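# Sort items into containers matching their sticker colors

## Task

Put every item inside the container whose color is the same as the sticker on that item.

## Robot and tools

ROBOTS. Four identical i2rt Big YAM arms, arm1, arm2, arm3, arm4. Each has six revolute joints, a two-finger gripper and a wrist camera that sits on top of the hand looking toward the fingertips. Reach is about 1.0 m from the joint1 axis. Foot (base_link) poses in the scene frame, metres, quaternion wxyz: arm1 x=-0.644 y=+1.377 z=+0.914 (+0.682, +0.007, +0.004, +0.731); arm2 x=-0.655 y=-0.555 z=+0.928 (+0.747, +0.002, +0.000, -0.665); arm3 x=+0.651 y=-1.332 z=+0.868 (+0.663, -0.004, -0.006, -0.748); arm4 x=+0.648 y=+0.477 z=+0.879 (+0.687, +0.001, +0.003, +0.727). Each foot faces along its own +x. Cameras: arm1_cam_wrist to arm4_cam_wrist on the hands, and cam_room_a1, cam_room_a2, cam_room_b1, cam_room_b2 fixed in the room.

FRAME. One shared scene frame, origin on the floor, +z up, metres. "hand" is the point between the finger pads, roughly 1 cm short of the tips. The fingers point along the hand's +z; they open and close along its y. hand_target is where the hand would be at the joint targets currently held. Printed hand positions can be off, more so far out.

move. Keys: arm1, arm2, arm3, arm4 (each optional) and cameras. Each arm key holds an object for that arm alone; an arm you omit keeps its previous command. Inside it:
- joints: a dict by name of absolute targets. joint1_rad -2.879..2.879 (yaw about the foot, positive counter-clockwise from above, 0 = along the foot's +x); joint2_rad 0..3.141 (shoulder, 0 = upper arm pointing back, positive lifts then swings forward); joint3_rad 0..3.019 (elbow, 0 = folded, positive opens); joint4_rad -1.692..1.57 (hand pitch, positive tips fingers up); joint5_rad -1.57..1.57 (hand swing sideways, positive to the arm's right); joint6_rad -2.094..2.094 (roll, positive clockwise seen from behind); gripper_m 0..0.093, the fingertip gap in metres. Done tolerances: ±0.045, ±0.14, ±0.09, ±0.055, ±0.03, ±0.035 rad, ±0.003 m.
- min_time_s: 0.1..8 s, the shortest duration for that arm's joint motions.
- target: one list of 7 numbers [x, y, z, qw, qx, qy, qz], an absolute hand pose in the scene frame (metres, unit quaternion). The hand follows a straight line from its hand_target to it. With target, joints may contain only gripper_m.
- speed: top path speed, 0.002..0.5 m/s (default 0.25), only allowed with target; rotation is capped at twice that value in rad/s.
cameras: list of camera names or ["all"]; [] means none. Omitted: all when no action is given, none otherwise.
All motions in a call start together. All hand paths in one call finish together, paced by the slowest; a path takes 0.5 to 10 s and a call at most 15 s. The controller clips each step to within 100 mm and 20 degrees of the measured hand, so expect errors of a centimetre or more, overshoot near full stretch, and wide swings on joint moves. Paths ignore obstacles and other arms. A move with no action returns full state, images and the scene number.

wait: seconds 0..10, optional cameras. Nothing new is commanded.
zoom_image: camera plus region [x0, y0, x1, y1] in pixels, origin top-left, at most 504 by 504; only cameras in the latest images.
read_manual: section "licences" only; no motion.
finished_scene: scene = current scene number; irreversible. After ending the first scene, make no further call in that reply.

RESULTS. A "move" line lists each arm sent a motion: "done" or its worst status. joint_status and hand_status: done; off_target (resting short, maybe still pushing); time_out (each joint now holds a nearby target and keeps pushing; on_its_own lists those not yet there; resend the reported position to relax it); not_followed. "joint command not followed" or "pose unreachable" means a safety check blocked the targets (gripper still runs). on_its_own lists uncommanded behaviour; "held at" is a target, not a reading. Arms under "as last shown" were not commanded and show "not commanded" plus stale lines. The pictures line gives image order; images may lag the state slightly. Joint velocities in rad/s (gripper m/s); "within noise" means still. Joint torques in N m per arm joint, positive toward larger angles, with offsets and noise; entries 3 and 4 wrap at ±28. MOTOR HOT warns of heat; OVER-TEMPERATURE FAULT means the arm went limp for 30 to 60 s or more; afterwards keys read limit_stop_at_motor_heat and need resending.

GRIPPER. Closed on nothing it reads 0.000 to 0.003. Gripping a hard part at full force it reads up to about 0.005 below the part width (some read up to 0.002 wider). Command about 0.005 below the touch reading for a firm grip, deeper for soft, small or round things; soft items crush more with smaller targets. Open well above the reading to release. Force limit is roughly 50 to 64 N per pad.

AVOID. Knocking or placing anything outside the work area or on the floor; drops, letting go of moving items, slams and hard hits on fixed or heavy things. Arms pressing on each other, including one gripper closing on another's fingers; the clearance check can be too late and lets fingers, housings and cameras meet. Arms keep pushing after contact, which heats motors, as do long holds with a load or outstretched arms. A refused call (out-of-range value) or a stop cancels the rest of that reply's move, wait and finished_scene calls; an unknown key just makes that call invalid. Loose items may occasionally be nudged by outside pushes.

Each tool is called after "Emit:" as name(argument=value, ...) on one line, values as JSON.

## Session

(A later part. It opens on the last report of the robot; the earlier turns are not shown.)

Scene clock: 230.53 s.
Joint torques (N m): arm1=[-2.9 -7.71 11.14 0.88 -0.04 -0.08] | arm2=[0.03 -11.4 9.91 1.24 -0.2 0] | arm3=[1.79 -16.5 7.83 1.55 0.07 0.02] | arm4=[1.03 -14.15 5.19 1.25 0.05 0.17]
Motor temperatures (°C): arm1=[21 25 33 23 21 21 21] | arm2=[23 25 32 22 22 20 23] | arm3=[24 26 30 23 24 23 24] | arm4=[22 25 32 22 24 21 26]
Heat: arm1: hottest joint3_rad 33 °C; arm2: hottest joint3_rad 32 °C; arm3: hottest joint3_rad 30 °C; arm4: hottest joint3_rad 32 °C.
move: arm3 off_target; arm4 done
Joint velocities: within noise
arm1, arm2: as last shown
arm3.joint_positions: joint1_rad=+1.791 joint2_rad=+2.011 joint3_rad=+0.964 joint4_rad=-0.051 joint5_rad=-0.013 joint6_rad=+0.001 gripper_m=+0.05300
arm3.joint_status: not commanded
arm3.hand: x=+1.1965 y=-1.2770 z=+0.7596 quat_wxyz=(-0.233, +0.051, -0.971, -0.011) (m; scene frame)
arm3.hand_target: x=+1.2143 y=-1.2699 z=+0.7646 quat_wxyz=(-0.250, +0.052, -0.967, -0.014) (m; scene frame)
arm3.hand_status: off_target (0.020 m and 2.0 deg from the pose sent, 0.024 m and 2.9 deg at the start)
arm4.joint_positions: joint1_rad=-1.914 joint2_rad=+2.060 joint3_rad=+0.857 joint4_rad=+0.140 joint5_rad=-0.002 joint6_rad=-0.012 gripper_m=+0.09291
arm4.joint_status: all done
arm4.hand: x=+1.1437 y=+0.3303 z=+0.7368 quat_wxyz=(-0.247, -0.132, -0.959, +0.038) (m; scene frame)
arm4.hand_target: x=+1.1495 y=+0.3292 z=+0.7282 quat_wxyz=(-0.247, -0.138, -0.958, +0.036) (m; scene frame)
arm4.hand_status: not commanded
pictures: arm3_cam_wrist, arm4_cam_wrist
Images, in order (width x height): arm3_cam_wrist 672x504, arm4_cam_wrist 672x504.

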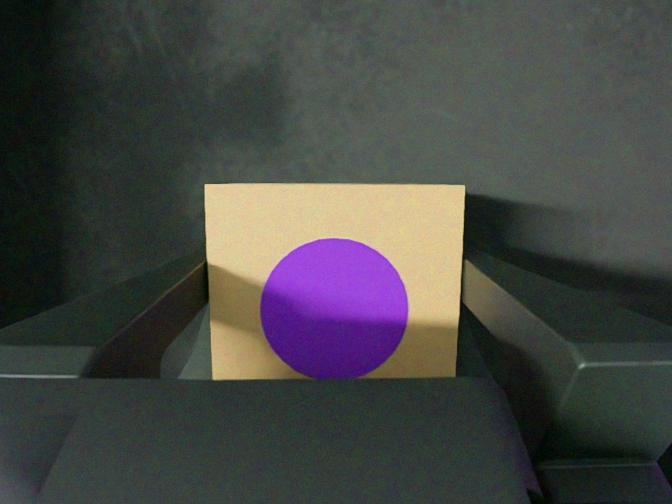

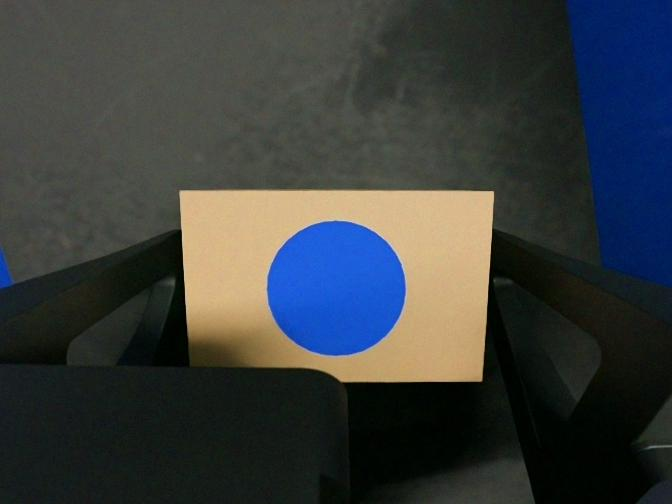

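Emit:
move(arm3={"target": [1.215, -1.270, 0.750, 0.25, -0.052, 0.9665, 0.0135], "speed": 0.06}, arm4={"target": [1.08, 0.345, 0.92, 0.2475, 0.138, 0.958, -0.036], "speed": 0.2}, cameras=["arm4_cam_wrist"])

Emit:
move(arm3={"target": [1.215, -1.270, 0.738, 0.25, -0.052, 0.9665, 0.0135], "speed": 0.06}, cameras=["arm3_cam_wrist","cam_room_a1"])

Scene clock: 236.60 s.
Joint torques (N m): arm1=[-2.96 -7.94 11.15 0.83 -0.06 -0.08] | arm2=[0.03 -11.4 9.91 1.2 -0.19 0] | arm3=[1.79 -14.92 7.3 1.48 0.08 0] | arm4=[0.09 -10.64 6.84 0.47 -0.07 0.05]
Motor temperatures (°C): arm1=[21 25 33 23 21 21 21] | arm2=[23 25 32 22 22 20 23] | arm3=[24 26 30 23 24 23 24] | arm4=[22 25 31 22 24 21 26]
Heat: arm1: hottest joint3_rad 33 °C; arm2: hottest joint3_rad 32 °C; arm3: hottest joint3_rad 30 °C; arm4: hottest joint3_rad 31 °C.
move: arm3 off_target; arm4 done
Joint velocities: within noise
arm1, arm2: as last shown
arm3.joint_positions: joint1_rad=+1.791 joint2_rad=+2.026 joint3_rad=+0.973 joint4_rad=-0.016 joint5_rad=-0.013 joint6_rad=+0.003 gripper_m=+0.05300
arm3.joint_status: not commanded
arm3.hand: x=+1.2059 y=-1.2761 z=+0.7589 quat_wxyz=(-0.248, +0.050, -0.967, -0.012) (m; scene frame)
arm3.hand_target: x=+1.2144 y=-1.2699 z=+0.7503 quat_wxyz=(-0.250, +0.052, -0.967, -0.014) (m; scene frame)
arm3.hand_status: off_target (0.014 m and 0.4 deg from the pose sent, 0.022 m and 2.0 deg at the start)
arm4.joint_positions: joint1_rad=-1.920 joint2_rad=+1.454 joint3_rad=+0.725 joint4_rad=-0.318 joint5_rad=-0.007 joint6_rad=-0.012 gripper_m=+0.09292
arm4.joint_status: not commanded
arm4.hand: x=+1.0830 y=+0.3471 z=+0.9228 quat_wxyz=(-0.254, -0.134, -0.957, +0.038) (m; scene frame)
arm4.hand_target: x=+1.0800 y=+0.3451 z=+0.9201 quat_wxyz=(-0.248, -0.138, -0.958, +0.036) (m; scene frame)
arm4.hand_status: done (0.005 m and 0.9 deg from the pose sent, 0.194 m and 0.8 deg at the start)
pictures: arm4_cam_wrist
Images, in order (width x height): arm4_cam_wrist 672x504.

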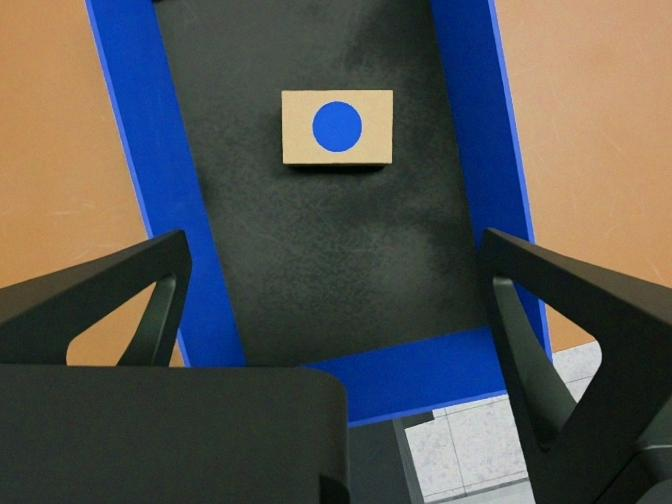

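Scene clock: 237.57 s.
Joint torques (N m): arm1=[-3.08 -7.65 11.07 0.9 -0.02 -0.05] | arm2=[0.03 -11.46 9.89 1.24 -0.19 -0.01] | arm3=[1.79 -13.63 6.64 1.28 0.09 -0.02] | arm4=[-0.03 -11.34 6.95 0.44 -0.06 0.07]
Motor temperatures (°C): arm1=[21 25 33 23 21 21 21] | arm2=[23 25 32 22 22 20 23] | arm3=[24 26 30 23 24 23 24] | arm4=[22 25 31 22 24 21 26]
Heat: arm1: hottest joint3_rad 33 °C; arm2: hottest joint3_rad 32 °C; arm3: hottest joint3_rad 30 °C; arm4: hottest joint3_rad 31 °C.
move: arm3 off_target
Joint velocities: within noise
arm1.joint_positions: joint1_rad=-2.247 joint2_rad=+1.298 joint3_rad=+1.010 joint4_rad=-0.736 joint5_rad=-0.008 joint6_rad=+0.006 gripper_m=+0.09297
arm1.joint_status: not commanded
arm1.hand: x=-0.2457 y=+1.1032 z=+1.1002 quat_wxyz=(-0.251, -0.290, -0.920, +0.078) (m; scene frame)
arm1.hand_target: x=-0.2499 y=+1.1001 z=+1.1001 quat_wxyz=(-0.247, -0.291, -0.921, +0.078) (m; scene frame)
arm1.hand_status: not commanded
arm2, arm4: as last shown
arm3.joint_positions: joint1_rad=+1.791 joint2_rad=+2.038 joint3_rad=+0.983 joint4_rad=+0.015 joint5_rad=-0.013 joint6_rad=+0.005 gripper_m=+0.05300
arm3.joint_status: not commanded
arm3.hand: x=+1.2150 y=-1.2751 z=+0.7591 quat_wxyz=(-0.262, +0.049, -0.964, -0.013) (m; scene frame)
arm3.hand_target: x=+1.2138 y=-1.2701 z=+0.7386 quat_wxyz=(-0.250, +0.052, -0.967, -0.013) (m; scene frame)
arm3.hand_status: off_target (0.022 m and 1.4 deg from the pose sent, 0.024 m and 0.4 deg at the start)
pictures: arm3_cam_wrist, cam_room_a1
Images, in order (width x height): arm3_cam_wrist 672x504, cam_room_a1 672x504.

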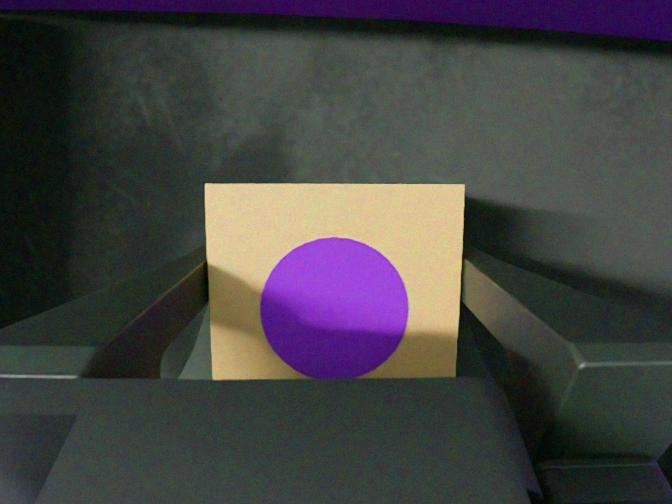

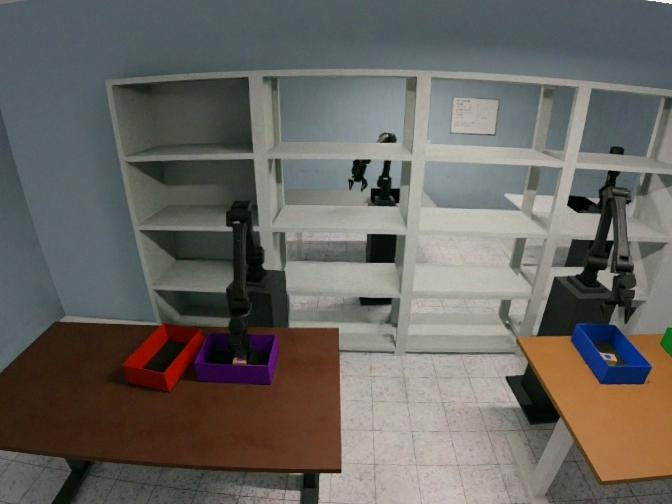

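Contact (z 0.759). Release and raise.

Emit:
move(arm3={"joints": {"gripper_m": 0.093}})

Emit:
move(arm3={"target": [1.14, -1.275, 0.93, 0.25, -0.052, 0.9665, 0.0135], "speed": 0.2}, cameras=["arm3_cam_wrist","cam_room_a1"])

Scene clock: 241.67 s.
Joint torques (N m): arm1=[-2.61 -8 11.19 0.92 -0.03 -0.07] | arm2=[0.15 -11.28 9.89 1.21 -0.19 -0.01] | arm3=[1.73 -16.56 6.13 1.06 0.05 -0.05] | arm4=[0.21 -11.05 6.91 0.43 -0.04 0.05]
Motor temperatures (°C): arm1=[21 25 33 23 21 21 21] | arm2=[23 25 32 22 22 20 23] | arm3=[24 26 30 23 24 23 24] | arm4=[22 25 31 22 24 21 25]
Heat: arm1: hottest joint3_rad 33 °C; arm2: hottest joint3_rad 32 °C; arm3: hottest joint3_rad 30 °C; arm4: hottest joint3_rad 31 °C.
move: arm3 done
Joint velocities: within noise
arm1, arm2, arm4: as last shown
arm3.joint_positions: joint1_rad=+1.791 joint2_rad=+2.069 joint3_rad=+0.986 joint4_rad=+0.019 joint5_rad=-0.012 joint6_rad=+0.009 gripper_m=+0.09296
arm3.joint_status: all done
arm3.hand: x=+1.2100 y=-1.2761 z=+0.7438 quat_wxyz=(-0.250, +0.047, -0.967, -0.012) (m; scene frame)
arm3.hand_target: x=+1.2139 y=-1.2701 z=+0.7387 quat_wxyz=(-0.250, +0.052, -0.967, -0.013) (m; scene frame)
arm3.hand_status: not commanded
pictures: none

Scene clock: 243.37 s.
Joint torques (N m): arm1=[-2.67 -7.88 11.23 0.87 -0.02 -0.09] | arm2=[-0.03 -11.52 9.91 1.26 -0.19 -0.01] | arm3=[1.85 -12.51 7.24 0.72 0.08 -0.05] | arm4=[0.21 -10.93 7.06 0.42 -0.05 0.04]
Motor temperatures (°C): arm1=[21 25 33 23 21 21 21] | arm2=[23 25 32 22 22 20 23] | arm3=[24 26 30 23 24 23 24] | arm4=[22 25 32 22 24 21 25]
Heat: arm1: hottest joint3_rad 33 °C; arm2: hottest joint3_rad 32 °C; arm3: hottest joint3_rad 30 °C; arm4: hottest joint3_rad 32 °C.
move: arm3 done
Joint velocities: within noise
arm1, arm2, arm4: as last shown
arm3.joint_positions: joint1_rad=+1.791 joint2_rad=+1.510 joint3_rad=+0.866 joint4_rad=-0.402 joint5_rad=-0.012 joint6_rad=+0.009 gripper_m=+0.09296
arm3.joint_status: not commanded
arm3.hand: x=+1.1444 y=-1.2799 z=+0.9357 quat_wxyz=(-0.259, +0.047, -0.965, -0.013) (m; scene frame)
arm3.hand_target: x=+1.1399 y=-1.2751 z=+0.9300 quat_wxyz=(-0.250, +0.052, -0.967, -0.013) (m; scene frame)
arm3.hand_status: done (0.009 m and 1.1 deg from the pose sent, 0.199 m and 0.6 deg at the start)
pictures: arm3_cam_wrist, cam_room_a1
Images, in order (width x height): arm3_cam_wrist 672x504, cam_room_a1 672x504.

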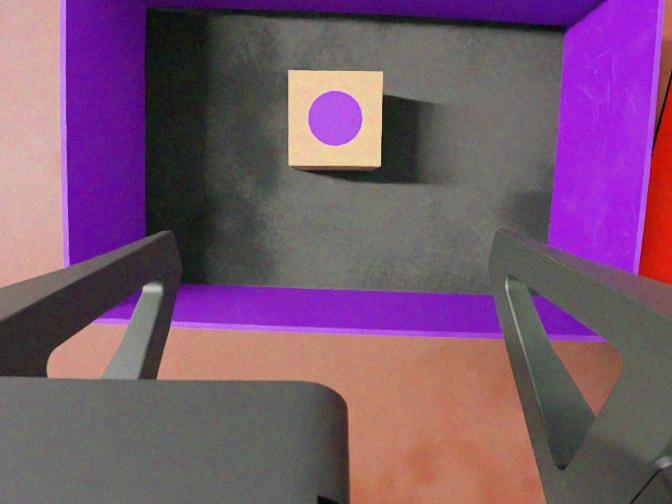

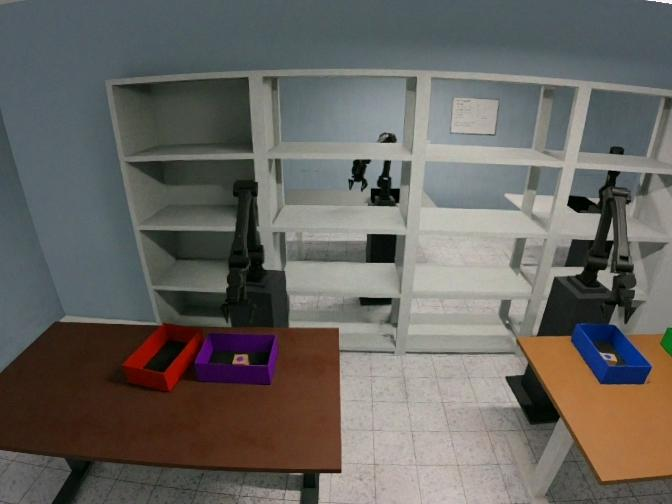

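Emit:
finished_scene(scene=2)

The scene is finished: the task was done.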